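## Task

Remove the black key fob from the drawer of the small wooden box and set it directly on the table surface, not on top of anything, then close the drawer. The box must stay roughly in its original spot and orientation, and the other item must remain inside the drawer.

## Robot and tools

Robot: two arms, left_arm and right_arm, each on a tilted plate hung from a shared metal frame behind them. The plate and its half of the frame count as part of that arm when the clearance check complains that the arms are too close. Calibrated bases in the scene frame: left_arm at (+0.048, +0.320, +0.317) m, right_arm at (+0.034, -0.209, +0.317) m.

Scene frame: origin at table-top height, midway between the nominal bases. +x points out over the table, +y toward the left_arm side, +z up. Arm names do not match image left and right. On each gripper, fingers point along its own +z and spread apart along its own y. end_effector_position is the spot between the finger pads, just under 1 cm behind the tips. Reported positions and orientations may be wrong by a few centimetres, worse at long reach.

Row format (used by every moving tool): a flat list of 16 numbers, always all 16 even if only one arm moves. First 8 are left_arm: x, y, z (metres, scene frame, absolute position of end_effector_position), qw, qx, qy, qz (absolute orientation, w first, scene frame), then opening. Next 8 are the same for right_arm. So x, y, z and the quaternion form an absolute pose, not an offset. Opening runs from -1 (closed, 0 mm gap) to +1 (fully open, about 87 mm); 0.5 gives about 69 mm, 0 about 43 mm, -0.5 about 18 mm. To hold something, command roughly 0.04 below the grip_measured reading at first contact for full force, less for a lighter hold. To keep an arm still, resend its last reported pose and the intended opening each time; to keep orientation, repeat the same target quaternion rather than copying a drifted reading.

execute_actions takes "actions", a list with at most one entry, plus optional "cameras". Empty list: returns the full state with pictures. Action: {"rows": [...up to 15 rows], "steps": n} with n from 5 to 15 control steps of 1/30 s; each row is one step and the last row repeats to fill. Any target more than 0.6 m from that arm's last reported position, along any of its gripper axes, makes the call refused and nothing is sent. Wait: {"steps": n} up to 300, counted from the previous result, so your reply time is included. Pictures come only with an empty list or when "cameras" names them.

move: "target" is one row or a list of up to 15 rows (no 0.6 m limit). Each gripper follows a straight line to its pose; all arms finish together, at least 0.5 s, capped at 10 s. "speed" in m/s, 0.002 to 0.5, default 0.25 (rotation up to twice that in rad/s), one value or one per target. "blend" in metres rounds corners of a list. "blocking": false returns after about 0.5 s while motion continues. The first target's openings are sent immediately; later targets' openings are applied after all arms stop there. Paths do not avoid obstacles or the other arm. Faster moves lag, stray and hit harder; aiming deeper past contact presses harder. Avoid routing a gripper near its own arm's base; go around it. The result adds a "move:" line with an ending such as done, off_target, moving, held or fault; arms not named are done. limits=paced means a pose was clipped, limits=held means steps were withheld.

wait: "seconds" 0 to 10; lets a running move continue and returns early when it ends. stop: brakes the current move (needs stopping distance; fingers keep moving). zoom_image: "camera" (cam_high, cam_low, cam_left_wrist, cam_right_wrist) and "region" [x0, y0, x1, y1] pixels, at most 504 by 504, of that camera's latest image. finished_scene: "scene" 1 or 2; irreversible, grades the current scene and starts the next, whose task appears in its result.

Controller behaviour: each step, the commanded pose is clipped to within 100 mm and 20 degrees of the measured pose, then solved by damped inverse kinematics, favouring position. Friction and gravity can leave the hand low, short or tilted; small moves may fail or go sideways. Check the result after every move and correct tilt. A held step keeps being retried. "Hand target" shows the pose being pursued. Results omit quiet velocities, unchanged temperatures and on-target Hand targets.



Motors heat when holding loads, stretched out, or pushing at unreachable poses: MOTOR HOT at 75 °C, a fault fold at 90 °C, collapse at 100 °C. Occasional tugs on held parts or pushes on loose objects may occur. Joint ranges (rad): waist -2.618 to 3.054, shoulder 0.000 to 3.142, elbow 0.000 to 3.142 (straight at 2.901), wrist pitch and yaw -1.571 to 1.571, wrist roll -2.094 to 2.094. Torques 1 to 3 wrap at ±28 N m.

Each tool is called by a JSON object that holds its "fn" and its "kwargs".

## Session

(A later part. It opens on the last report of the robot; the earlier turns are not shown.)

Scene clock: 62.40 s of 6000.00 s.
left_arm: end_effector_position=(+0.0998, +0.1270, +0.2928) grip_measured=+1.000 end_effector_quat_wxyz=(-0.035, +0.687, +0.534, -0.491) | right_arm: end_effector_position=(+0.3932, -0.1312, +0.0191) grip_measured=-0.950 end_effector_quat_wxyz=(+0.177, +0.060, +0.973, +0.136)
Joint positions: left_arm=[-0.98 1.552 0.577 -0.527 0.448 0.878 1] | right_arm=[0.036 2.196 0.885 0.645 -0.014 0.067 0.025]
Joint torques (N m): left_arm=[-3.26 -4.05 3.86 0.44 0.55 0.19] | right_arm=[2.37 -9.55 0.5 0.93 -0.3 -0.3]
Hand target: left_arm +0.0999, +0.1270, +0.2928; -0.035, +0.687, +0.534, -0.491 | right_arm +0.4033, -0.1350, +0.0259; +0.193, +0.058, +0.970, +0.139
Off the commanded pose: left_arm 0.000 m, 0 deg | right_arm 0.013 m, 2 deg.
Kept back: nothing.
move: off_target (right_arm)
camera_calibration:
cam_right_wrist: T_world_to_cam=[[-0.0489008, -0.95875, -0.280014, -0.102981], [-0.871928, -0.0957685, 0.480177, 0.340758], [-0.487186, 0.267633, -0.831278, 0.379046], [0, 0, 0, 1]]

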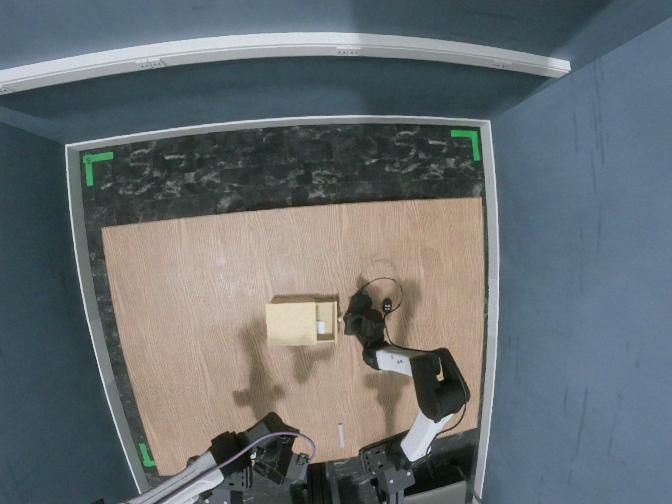

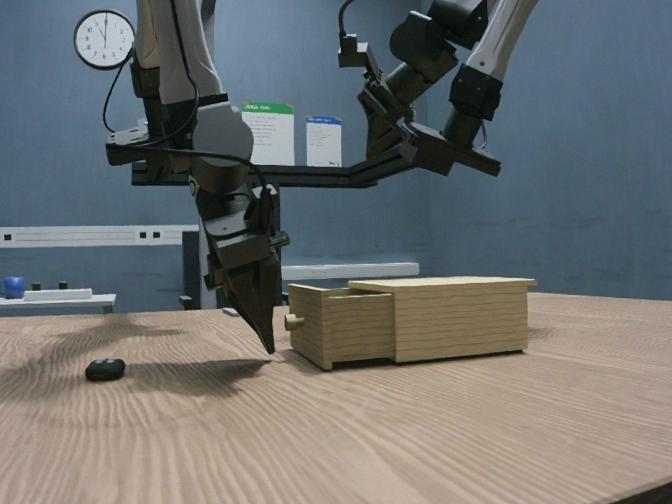

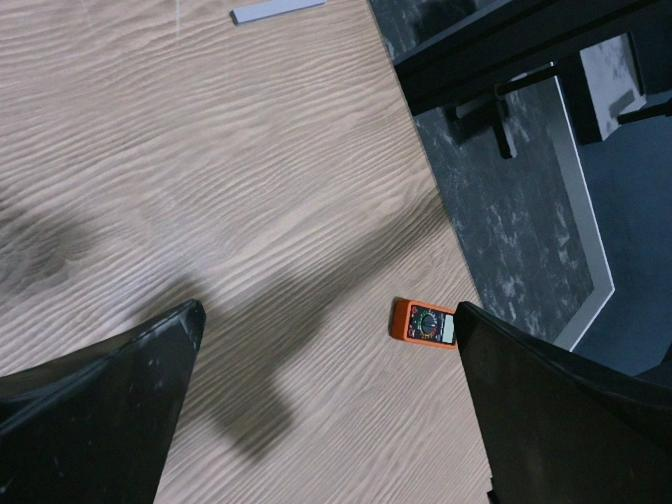

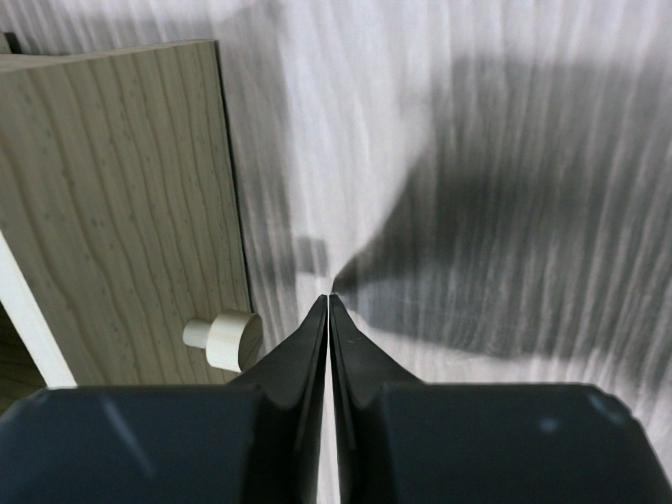

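{"fn": "move", "kwargs": {"target": [[0.28, 0.21, 0.28, 0.1874, 0.0133, 0.9779, -0.0914, -0.95, 0.4033, -0.135, 0.026, 0.1931, 0.0578, 0.9699, 0.1393, -0.95],[0.405, 0.215, 0.14, 0.1874, 0.0133, 0.9779, -0.0914, -0.95, 0.4033, -0.135, 0.026, 0.1931, 0.0578, 0.9699, 0.1393, -0.95]], "speed": 0.25, "blend": 0.04}}

Scene clock: 69.23 s of 6000.00 s.
left_arm: end_effector_position=(+0.4013, +0.2160, +0.1436) grip_measured=-0.950 end_effector_quat_wxyz=(+0.186, +0.012, +0.979, -0.086) | right_arm: end_effector_position=(+0.3932, -0.1305, +0.0193) grip_measured=-0.950 end_effector_quat_wxyz=(+0.177, +0.058, +0.973, +0.138)
Joint positions: left_arm=[-0.324 1.736 0.727 0.311 -0.271 -0.061 0.025] | right_arm=[0.036 2.196 0.885 0.645 -0.018 0.065 0.025]
Joint torques (N m): left_arm=[-2.26 -6.32 4.27 1.44 0.25 0.22] | right_arm=[2.41 -9.58 0.55 0.96 -0.27 -0.31]
Hand target: left_arm +0.4050, +0.2151, +0.1402; +0.187, +0.013, +0.978, -0.091 | right_arm +0.4033, -0.1350, +0.0259; +0.193, +0.058, +0.970, +0.139
Off the commanded pose: left_arm 0.005 m, 1 deg | right_arm 0.013 m, 2 deg.
Kept back: nothing.
move: off_target (right_arm)
camera_calibration:
cam_left_wrist: T_world_to_cam=[[-0.0536058, -0.986977, 0.151666, 0.210985], [-0.886859, 0.11686, 0.447018, 0.291148], [-0.45892, -0.110543, -0.881574, 0.475524], [0, 0, 0, 1]]
cam_right_wrist: T_world_to_cam=[[-0.0447657, -0.958005, -0.283237, -0.103756], [-0.87207, -0.100832, 0.478881, 0.340143], [-0.48733, 0.268439, -0.830933, 0.379179], [0, 0, 0, 1]]

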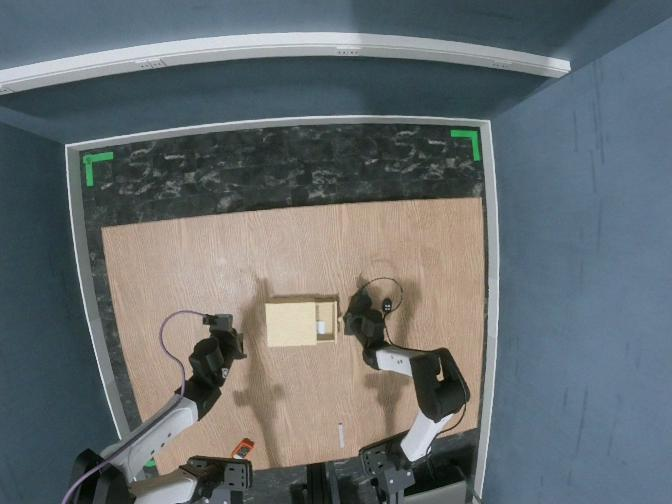

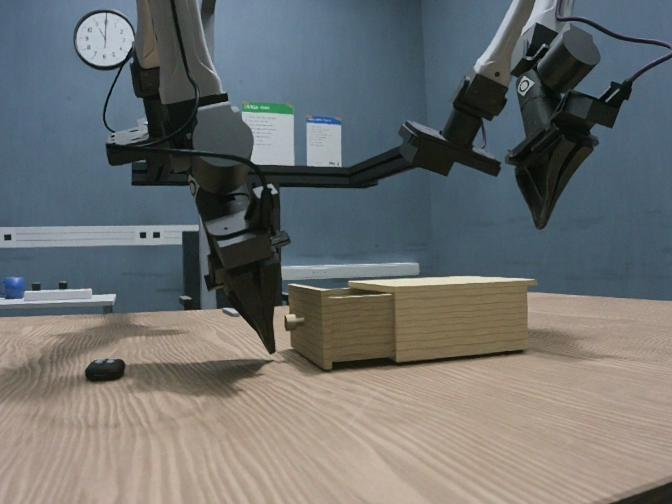

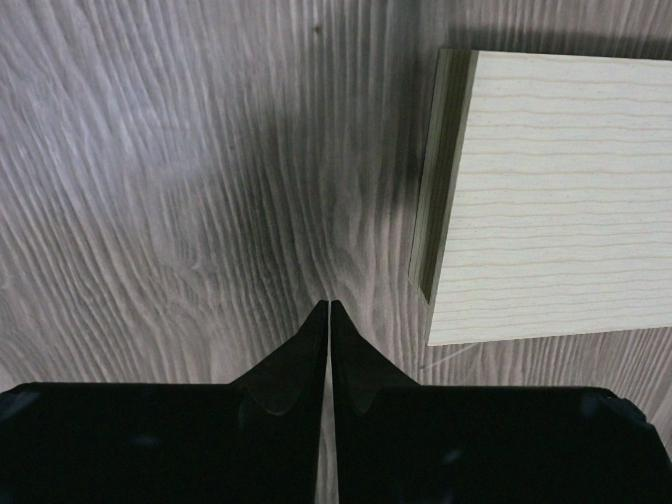

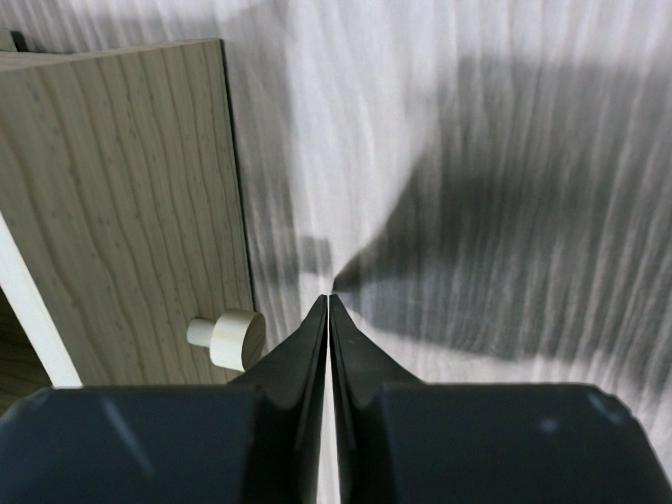

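{"fn": "move", "kwargs": {"target": [[0.405, 0.20, 0.08, 0.1815, -0.007, 0.9641, -0.1929, -0.95, 0.4033, -0.135, 0.026, 0.1931, 0.0578, 0.9699, 0.1393, -0.95],[0.405, 0.185, 0.024, 0.1815, -0.007, 0.9641, -0.1929, -0.95, 0.4033, -0.135, 0.026, 0.1931, 0.0578, 0.9699, 0.1393, -0.95]], "speed": 0.12, "blend": 0.02}}

{"fn": "zoom_image", "kwargs": {"camera": "cam_low", "region": [220, 180, 620, 400]}}

{"fn": "zoom_image", "kwargs": {"camera": "cam_high", "region": [220, 260, 400, 380]}}

Scene clock: 72.20 s of 6000.00 s.
left_arm: end_effector_position=(+0.4045, +0.1835, +0.0280) grip_measured=-0.950 end_effector_quat_wxyz=(+0.180, -0.008, +0.965, -0.189) | right_arm: end_effector_position=(+0.3932, -0.1305, +0.0194) grip_measured=-0.950 end_effector_quat_wxyz=(+0.177, +0.058, +0.973, +0.138)
Joint positions: left_arm=[-0.177 2.244 0.916 0.65 0.04 -0.044 0.025] | right_arm=[0.036 2.196 0.885 0.645 -0.019 0.065 0.025]
Joint torques (N m): left_arm=[-2.63 -7.72 1.72 1.44 0.35 0.26] | right_arm=[2.4 -9.58 0.54 0.97 -0.28 -0.28]
Hand target: left_arm +0.4048, +0.1850, +0.0240; +0.181, -0.007, +0.964, -0.193 | right_arm +0.4033, -0.1350, +0.0259; +0.193, +0.058, +0.970, +0.139
Off the commanded pose: left_arm 0.004 m, 0 deg | right_arm 0.013 m, 2 deg.
Kept back: nothing.
move: off_target (right_arm)
camera_calibration:
cam_left_wrist: T_world_to_cam=[[-0.051496, -0.932934, 0.356345, 0.180078], [-0.881221, 0.210337, 0.423329, 0.330657], [-0.469891, -0.292219, -0.832953, 0.407864], [0, 0, 0, 1]]
cam_right_wrist: T_world_to_cam=[[-0.0446284, -0.95791, -0.283579, -0.103724], [-0.872075, -0.101118, 0.478812, 0.340106], [-0.487333, 0.268671, -0.830856, 0.379207], [0, 0, 0, 1]]

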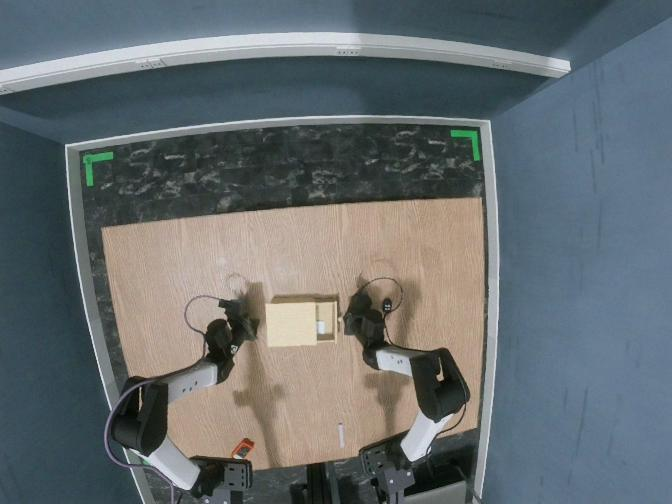

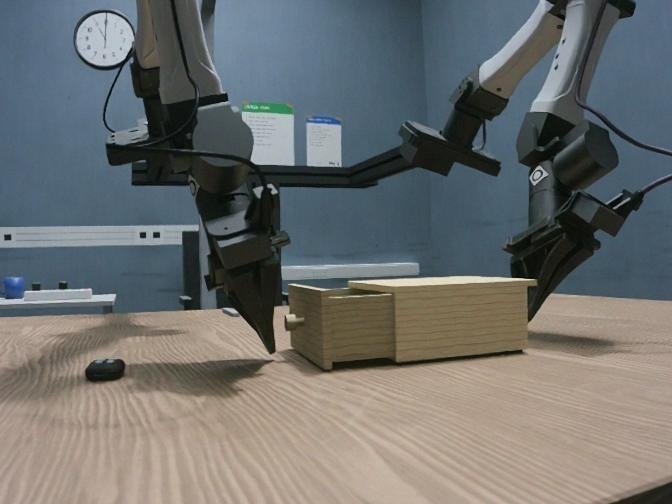

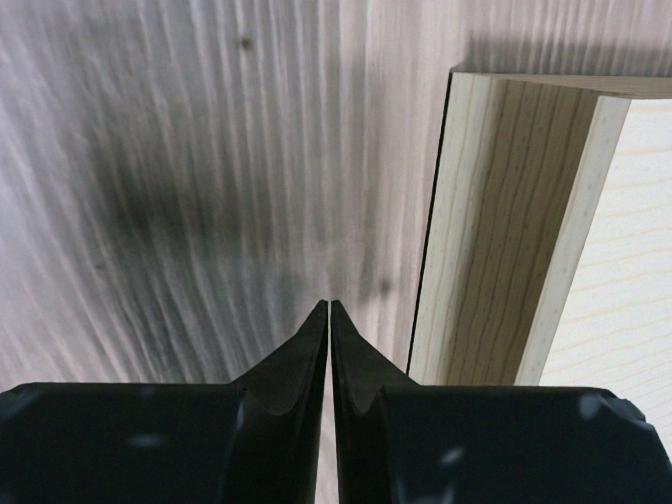

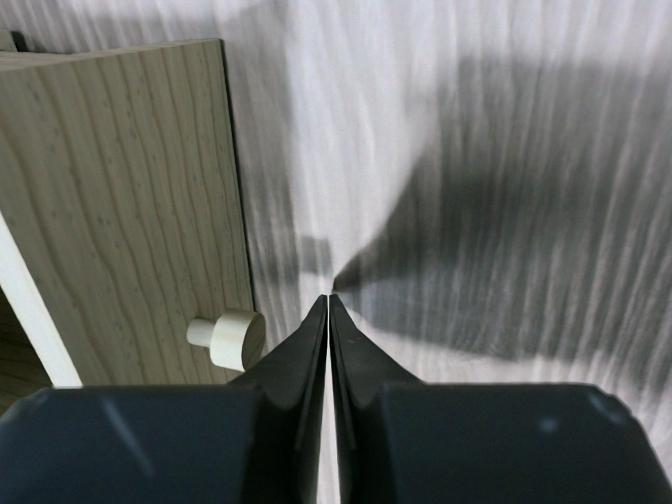

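Scaled by 1.260 from the camera's 672x504 image, which has a finer 960x720 frame.

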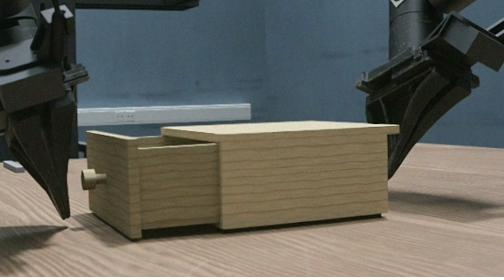

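Scaled by 2.800 from the camera's 672x504 image, which has a finer 960x720 frame.

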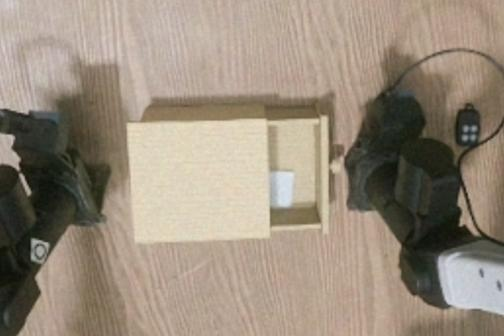

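{"fn": "move", "kwargs": {"target": [0.405, 0.125, 0.022, 0.1815, -0.007, 0.9641, -0.1929, -0.95, 0.4033, -0.135, 0.026, 0.1931, 0.0578, 0.9699, 0.1393, -0.95], "speed": 0.04}}

{"fn": "zoom_image", "kwargs": {"camera": "cam_low", "region": [220, 180, 620, 400]}}

{"fn": "zoom_image", "kwargs": {"camera": "cam_high", "region": [220, 260, 400, 380]}}

Scene clock: 74.57 s of 6000.00 s.
left_arm: end_effector_position=(+0.4083, +0.1368, +0.0229) grip_measured=-0.950 end_effector_quat_wxyz=(+0.186, -0.006, +0.966, -0.180) | right_arm: end_effector_position=(+0.3932, -0.1305, +0.0194) grip_measured=-0.950 end_effector_quat_wxyz=(+0.177, +0.058, +0.973, +0.138)
Joint positions: left_arm=[-0.299 2.33 1.003 0.656 -0.073 -0.111 0.025] | right_arm=[0.036 2.196 0.885 0.645 -0.019 0.065 0.025]
Joint torques (N m): left_arm=[-5.98 -7.64 2.37 1.43 0.3 -0.05] | right_arm=[2.36 -9.5 0.57 0.96 -0.28 -0.27]
Hand target: left_arm +0.4047, +0.1253, +0.0222; +0.181, -0.007, +0.964, -0.193 | right_arm +0.4033, -0.1350, +0.0259; +0.193, +0.058, +0.970, +0.139
Off the commanded pose: left_arm 0.012 m, 2 deg | right_arm 0.013 m, 2 deg.
Kept back: nothing.
move: off_target (left_arm, right_arm)
camera_calibration:
cam_left_wrist: T_world_to_cam=[[-0.0537532, -0.939597, 0.338036, 0.140817], [-0.886216, 0.200885, 0.417452, 0.34948], [-0.460143, -0.277133, -0.843484, 0.385994], [0, 0, 0, 1]]
cam_right_wrist: T_world_to_cam=[[-0.0446284, -0.95791, -0.283579, -0.103724], [-0.872075, -0.101118, 0.478812, 0.340106], [-0.487333, 0.268671, -0.830856, 0.379207], [0, 0, 0, 1]]

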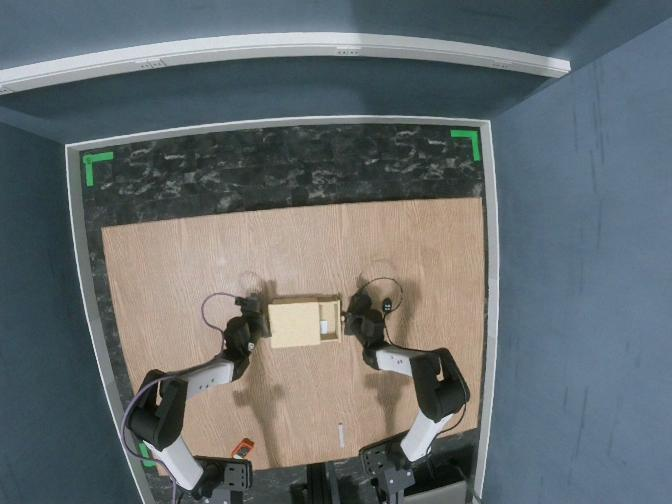

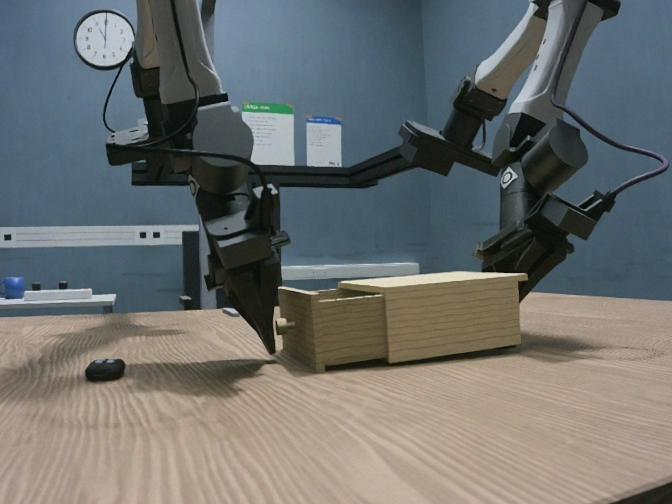

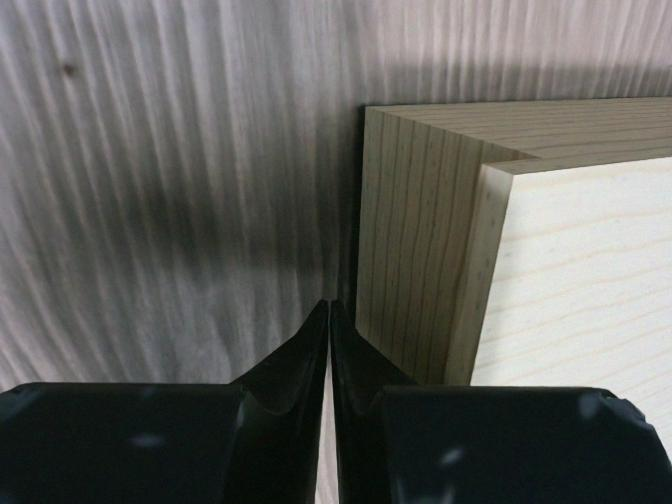

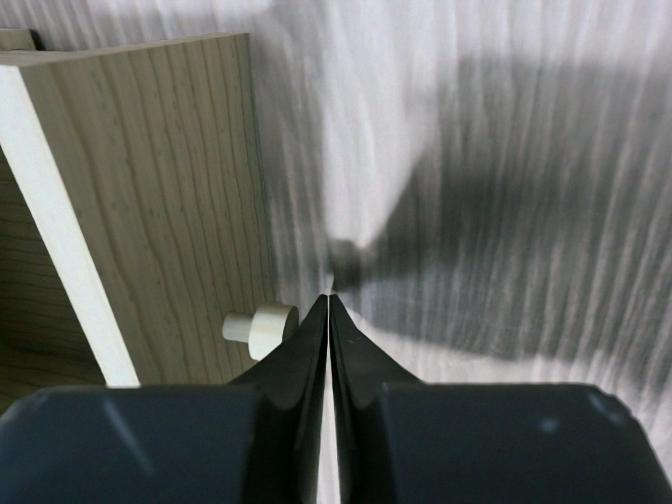

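Scaled by 1.260 from the camera's 672x504 image, which has a finer 960x720 frame.

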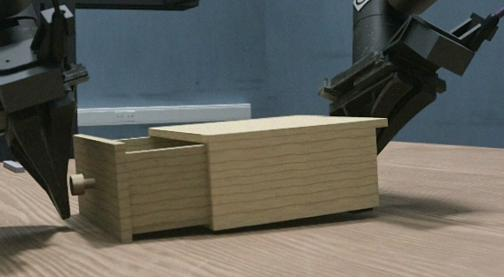

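Scaled by 2.800 from the camera's 672x504 image, which has a finer 960x720 frame.

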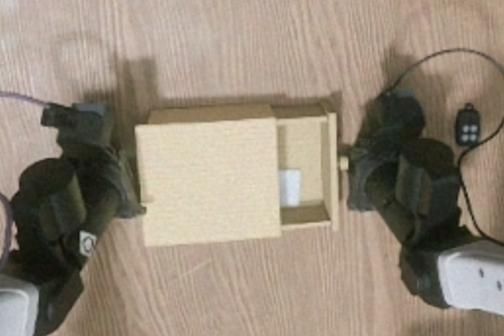

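{"fn": "move", "kwargs": {"target": [[0.412, 0.155, 0.022, 0.1815, -0.007, 0.9641, -0.1929, -0.95, 0.4033, -0.130, 0.026, 0.1931, 0.0578, 0.9699, 0.1393, -0.95],[0.425, 0.145, 0.022, 0.1815, -0.007, 0.9641, -0.1929, -0.95, 0.4033, -0.130, 0.026, 0.1931, 0.0578, 0.9699, 0.1393, -0.95],[0.425, 0.105, 0.022, 0.1815, -0.007, 0.9641, -0.1929, -0.95, 0.4033, -0.110, 0.026, 0.1931, 0.0578, 0.9699, 0.1393, -0.95]], "speed": 0.04, "blend": 0.004}}

{"fn": "zoom_image", "kwargs": {"camera": "cam_low", "region": [220, 180, 620, 400]}}

{"fn": "zoom_image", "kwargs": {"camera": "cam_high", "region": [220, 260, 400, 380]}}

Scene clock: 78.87 s of 6000.00 s.
left_arm: end_effector_position=(+0.4343, +0.1356, +0.0206) grip_measured=-0.951 end_effector_quat_wxyz=(+0.192, -0.011, +0.969, -0.156) | right_arm: end_effector_position=(+0.3938, -0.1295, +0.0198) grip_measured=-0.950 end_effector_quat_wxyz=(+0.179, +0.060, +0.976, +0.112)
Joint positions: left_arm=[-0.31 2.343 1.107 0.573 -0.133 -0.116 0.025] | right_arm=[0.066 2.196 0.885 0.647 0.057 0.077 0.025]
Joint torques (N m): left_arm=[-8.35 -7.49 3.19 1.37 0.58 -0.21] | right_arm=[6.2 -7.61 1.96 1.03 -0.48 0]
Hand target: left_arm +0.4239, +0.1064, +0.0233; +0.181, -0.007, +0.964, -0.192 | right_arm +0.4029, -0.1103, +0.0266; +0.193, +0.058, +0.970, +0.139
Off the commanded pose: left_arm 0.032 m, 4 deg | right_arm 0.023 m, 4 deg.
Kept back: nothing.
move: off_target (left_arm, right_arm)
camera_calibration:
cam_left_wrist: T_world_to_cam=[[-0.0362843, -0.955036, 0.294262, 0.137273], [-0.894146, 0.162529, 0.417238, 0.382371], [-0.446304, -0.247974, -0.859838, 0.386066], [0, 0, 0, 1]]
cam_right_wrist: T_world_to_cam=[[-0.0578388, -0.970468, -0.234192, -0.100037], [-0.872766, -0.0647405, 0.483827, 0.345415], [-0.4847, 0.232379, -0.843247, 0.374089], [0, 0, 0, 1]]

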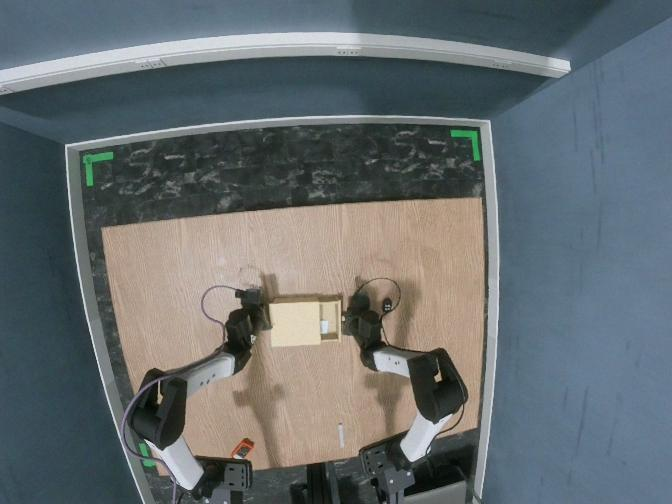

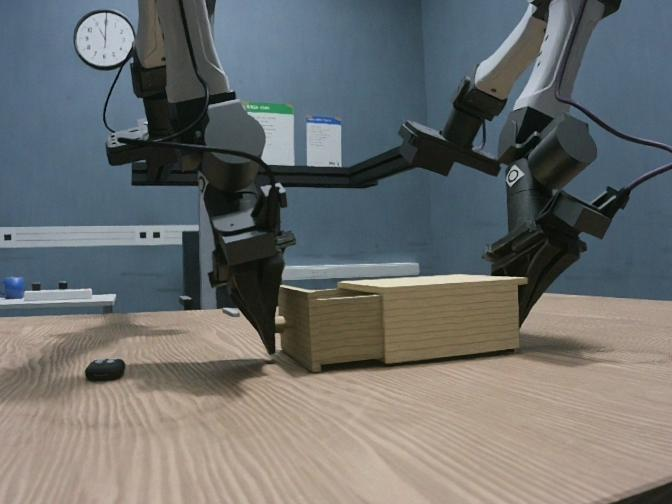

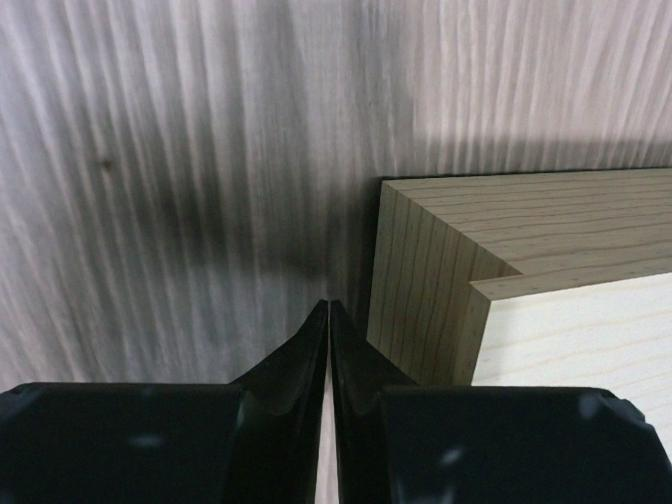

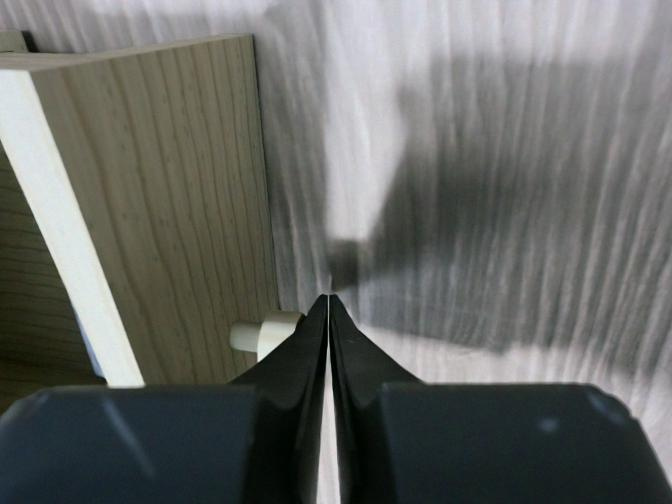

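Scaled by 1.260 from the camera's 672x504 image, which has a finer 960x720 frame.

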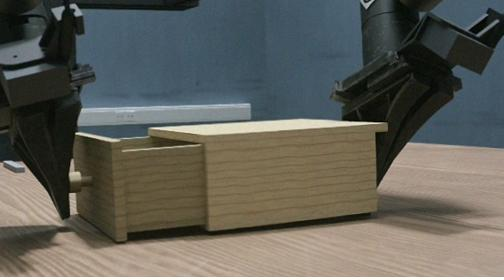

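Scaled by 2.800 from the camera's 672x504 image, which has a finer 960x720 frame.

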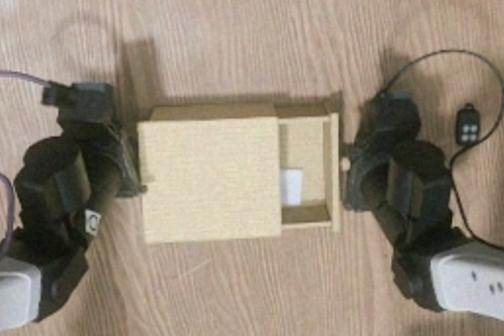

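{"fn": "move", "kwargs": {"target": [0.42, 0.09, 0.022, 0.1815, -0.007, 0.9641, -0.1929, -0.95, 0.4033, -0.095, 0.026, 0.1931, 0.0578, 0.9699, 0.1393, -0.95], "speed": 0.03}}

{"fn": "zoom_image", "kwargs": {"camera": "cam_low", "region": [220, 180, 620, 400]}}

{"fn": "zoom_image", "kwargs": {"camera": "cam_high", "region": [220, 260, 400, 380]}}

Scene clock: 80.03 s of 6000.00 s.
left_arm: end_effector_position=(+0.4299, +0.1234, +0.0198) grip_measured=-0.951 end_effector_quat_wxyz=(+0.191, -0.012, +0.970, -0.148) | right_arm: end_effector_position=(+0.3966, -0.1223, +0.0224) grip_measured=-0.950 end_effector_quat_wxyz=(+0.183, +0.062, +0.976, +0.099)
Joint positions: left_arm=[-0.346 2.364 1.121 0.573 -0.177 -0.137 0.024] | right_arm=[0.101 2.196 0.891 0.647 0.111 0.096 0.025]
Joint torques (N m): left_arm=[-8.57 -7.31 3.08 1.47 0.71 -0.24] | right_arm=[6.95 -6.56 2.63 1.03 -0.67 0.1]
Hand target: left_arm +0.4188, +0.0917, +0.0235; +0.180, -0.007, +0.965, -0.192 | right_arm +0.4024, -0.0957, +0.0273; +0.192, +0.057, +0.970, +0.139
Off the commanded pose: left_arm 0.035 m, 5 deg | right_arm 0.028 m, 5 deg.
Kept back: nothing.
move: off_target (left_arm, right_arm)
camera_calibration:
cam_left_wrist: T_world_to_cam=[[-0.0319117, -0.959663, 0.279336, 0.124686], [-0.893396, 0.152696, 0.422525, 0.381534], [-0.448135, -0.236075, -0.862232, 0.379744], [0, 0, 0, 1]]
cam_right_wrist: T_world_to_cam=[[-0.066076, -0.975426, -0.210186, -0.0900981], [-0.876018, -0.0441438, 0.480254, 0.35096], [-0.477731, 0.21586, -0.851574, 0.371423], [0, 0, 0, 1]]

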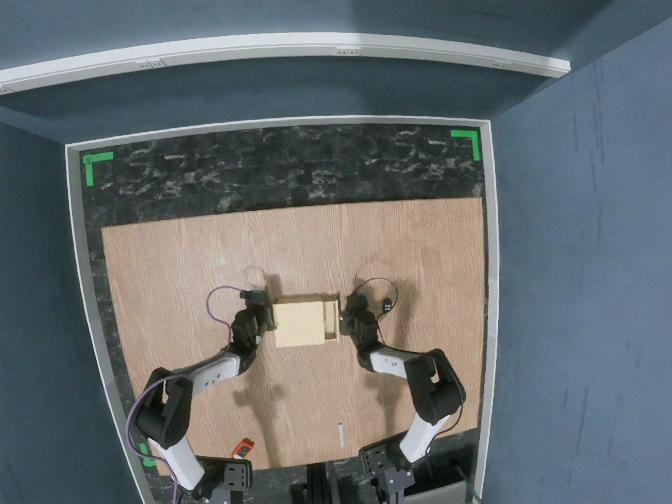

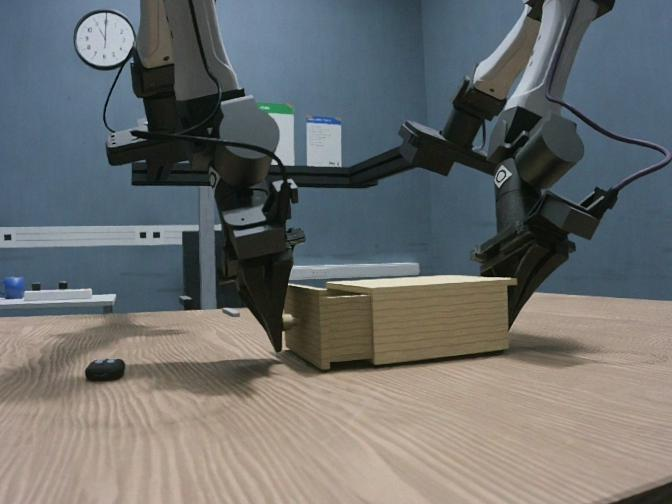

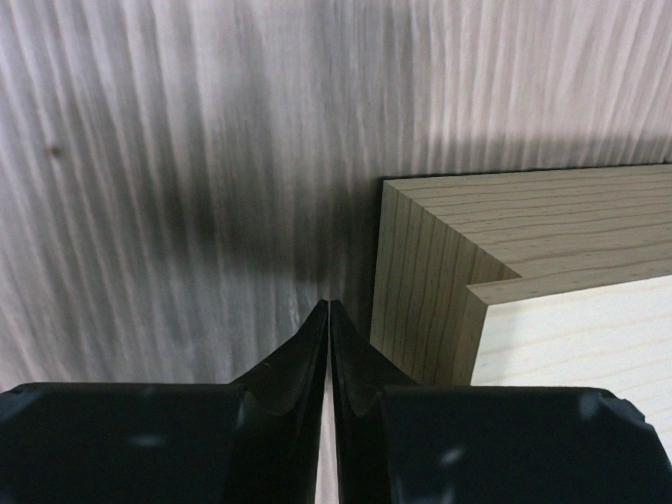

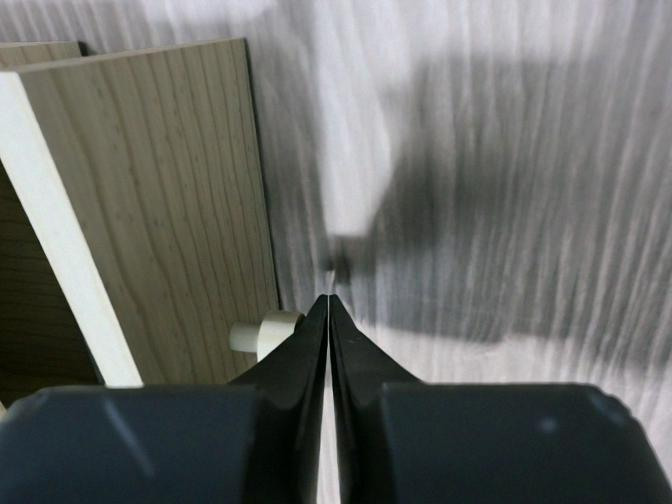

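Scaled by 1.260 from the camera's 672x504 image, which has a finer 960x720 frame.

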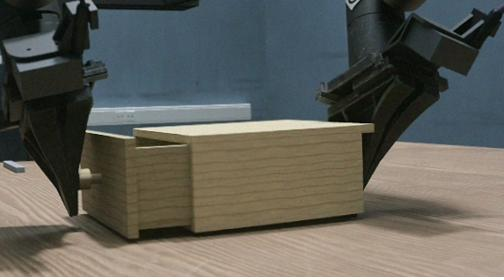

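Scaled by 2.800 from the camera's 672x504 image, which has a finer 960x720 frame.

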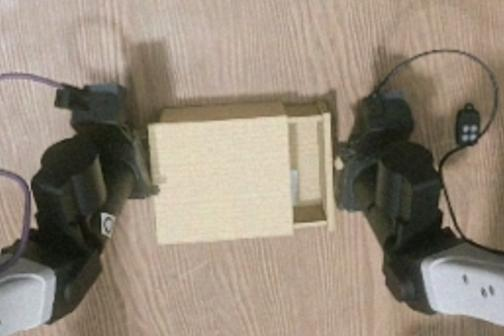

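{"fn": "move", "kwargs": {"target": [0.418, 0.079, 0.024, 0.1815, -0.007, 0.9641, -0.1929, -0.95, 0.4033, -0.075, 0.026, 0.1931, 0.0578, 0.9699, 0.1393, -0.95], "speed": 0.03}}

{"fn": "zoom_image", "kwargs": {"camera": "cam_low", "region": [220, 180, 620, 400]}}

{"fn": "zoom_image", "kwargs": {"camera": "cam_high", "region": [220, 260, 400, 380]}}

Scene clock: 81.20 s of 6000.00 s.
left_arm: end_effector_position=(+0.4292, +0.1188, +0.0201) grip_measured=-0.951 end_effector_quat_wxyz=(+0.192, -0.014, +0.971, -0.141) | right_arm: end_effector_position=(+0.3977, -0.1090, +0.0222) grip_measured=-0.951 end_effector_quat_wxyz=(+0.185, +0.064, +0.977, +0.089)
Joint positions: left_arm=[-0.363 2.372 1.128 0.573 -0.205 -0.149 0.024] | right_arm=[0.145 2.215 0.909 0.647 0.166 0.123 0.025]
Joint torques (N m): left_arm=[-9.58 -7.24 3.37 1.43 0.76 -0.29] | right_arm=[8.01 -6.17 2.99 1.05 -0.77 0.13]
Hand target: left_arm +0.4164, +0.0813, +0.0260; +0.180, -0.006, +0.965, -0.192 | right_arm +0.4018, -0.0762, +0.0278; +0.192, +0.057, +0.970, +0.139
Off the commanded pose: left_arm 0.042 m, 6 deg | right_arm 0.035 m, 6 deg.
Kept back: nothing.
move: off_target (left_arm, right_arm)
camera_calibration:
cam_left_wrist: T_world_to_cam=[[-0.0249675, -0.963348, 0.267089, 0.117849], [-0.895213, 0.140458, 0.422924, 0.3837], [-0.444938, -0.228543, -0.865909, 0.376409], [0, 0, 0, 1]]
cam_right_wrist: T_world_to_cam=[[-0.0724125, -0.978679, -0.19221, -0.0754227], [-0.877107, -0.0292564, 0.479403, 0.35469], [-0.474805, 0.203304, -0.856287, 0.366421], [0, 0, 0, 1]]

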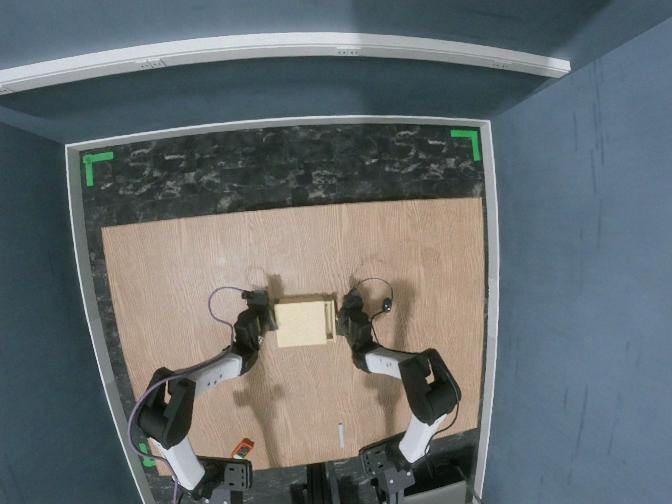

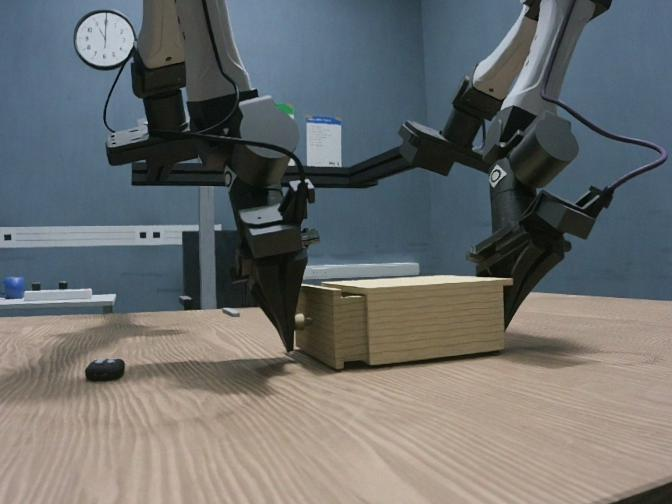

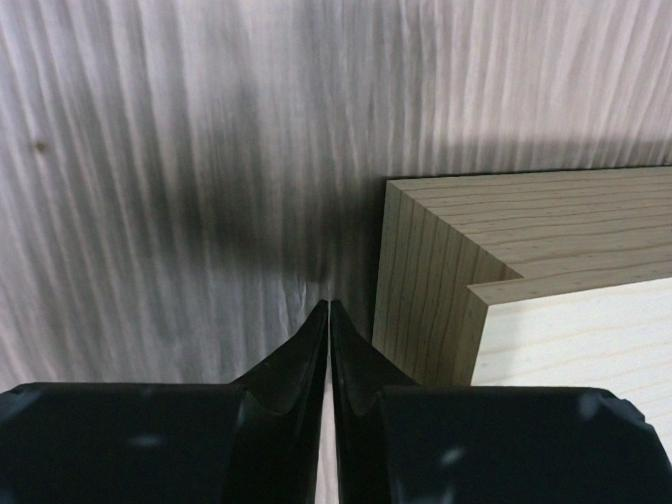

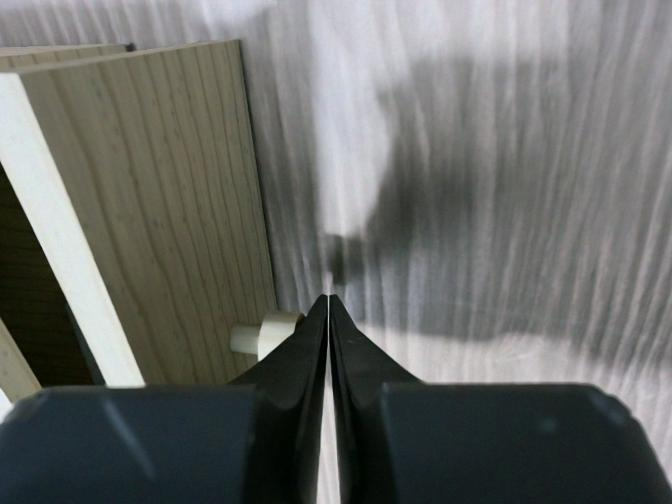

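Scaled by 1.260 from the camera's 672x504 image, which has a finer 960x720 frame.

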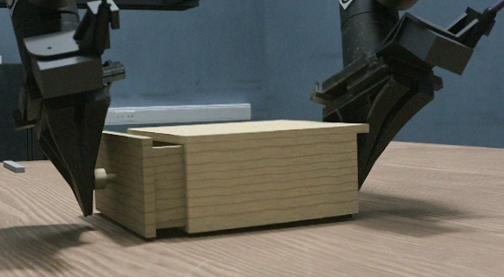

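Scaled by 2.800 from the camera's 672x504 image, which has a finer 960x720 frame.

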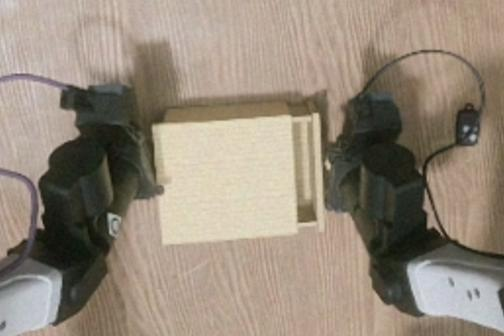

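{"fn": "move", "kwargs": {"target": [0.416, 0.072, 0.026, 0.1815, -0.007, 0.9641, -0.1929, -0.95, 0.4033, -0.060, 0.026, 0.1931, 0.0578, 0.9699, 0.1393, -0.95], "speed": 0.03}}

{"fn": "zoom_image", "kwargs": {"camera": "cam_low", "region": [220, 180, 620, 400]}}

{"fn": "zoom_image", "kwargs": {"camera": "cam_high", "region": [220, 260, 400, 380]}}

Scene clock: 82.20 s of 6000.00 s.
left_arm: end_effector_position=(+0.4283, +0.1147, +0.0223) grip_measured=-0.951 end_effector_quat_wxyz=(+0.194, -0.015, +0.971, -0.137) | right_arm: end_effector_position=(+0.3984, -0.0980, +0.0220) grip_measured=-0.951 end_effector_quat_wxyz=(+0.186, +0.065, +0.977, +0.083)
Joint positions: left_arm=[-0.378 2.372 1.128 0.571 -0.226 -0.159 0.024] | right_arm=[0.18 2.231 0.924 0.647 0.207 0.143 0.025]
Joint torques (N m): left_arm=[-9.76 -7.04 3.48 1.44 0.85 -0.32] | right_arm=[8.47 -6.17 3.34 1.03 -0.83 0.18]
Hand target: left_arm +0.4141, +0.0747, +0.0283; +0.180, -0.007, +0.965, -0.192 | right_arm +0.4016, -0.0615, +0.0283; +0.192, +0.057, +0.970, +0.138
Off the commanded pose: left_arm 0.045 m, 7 deg | right_arm 0.038 m, 7 deg.
Kept back: nothing.
move: off_target (left_arm, right_arm)
camera_calibration:
cam_left_wrist: T_world_to_cam=[[-0.0218626, -0.965486, 0.259537, 0.11231], [-0.89653, 0.133818, 0.422287, 0.383902], [-0.442442, -0.223451, -0.868513, 0.375356], [0, 0, 0, 1]]
cam_right_wrist: T_world_to_cam=[[-0.0764541, -0.980631, -0.180328, -0.0634222], [-0.878455, -0.0193075, 0.477435, 0.357263], [-0.47167, 0.194912, -0.859963, 0.362347], [0, 0, 0, 1]]

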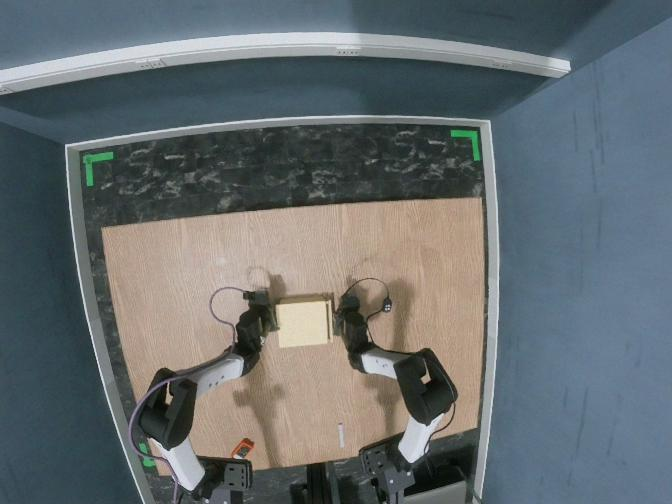

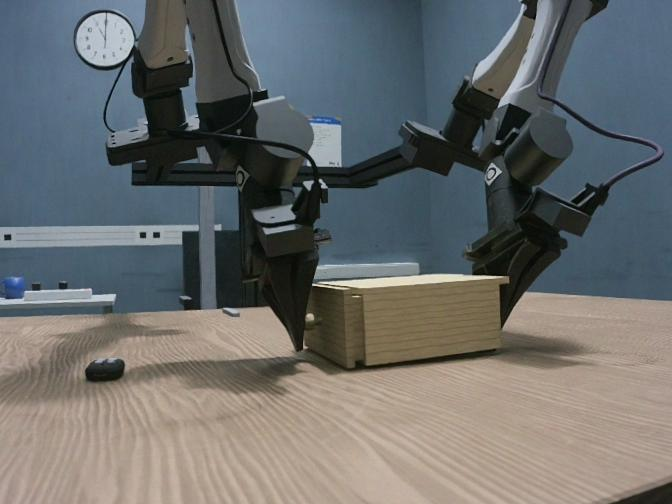

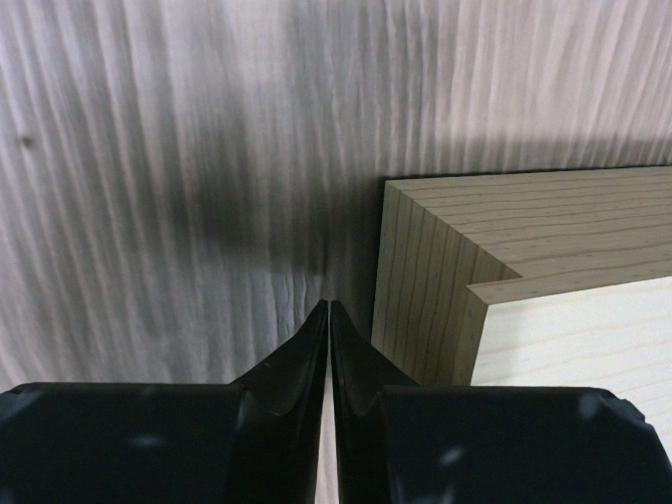

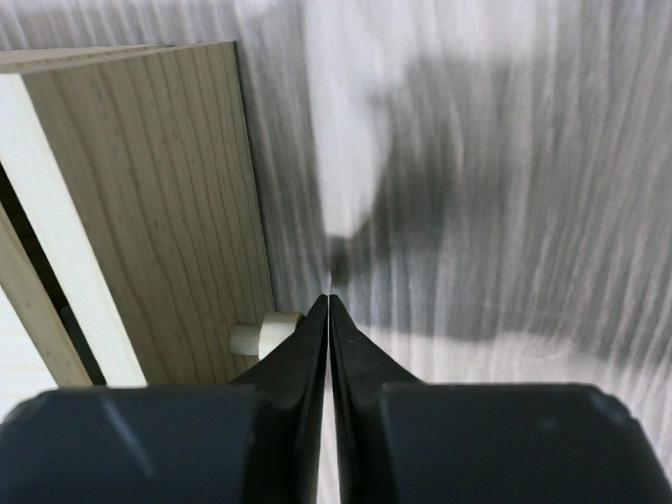

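Scaled by 1.260 from the camera's 672x504 image, which has a finer 960x720 frame.

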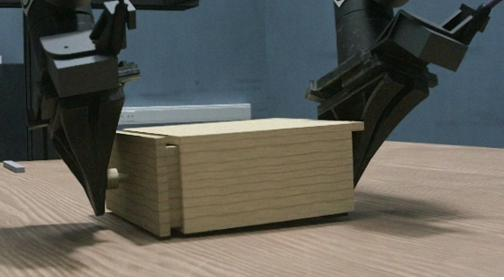

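Scaled by 2.800 from the camera's 672x504 image, which has a finer 960x720 frame.

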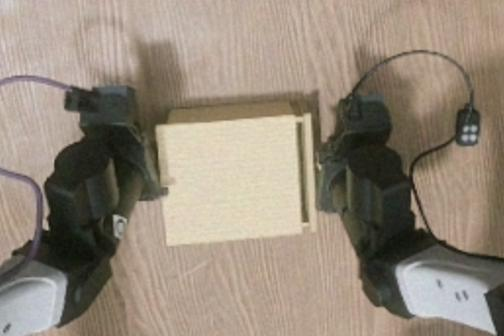

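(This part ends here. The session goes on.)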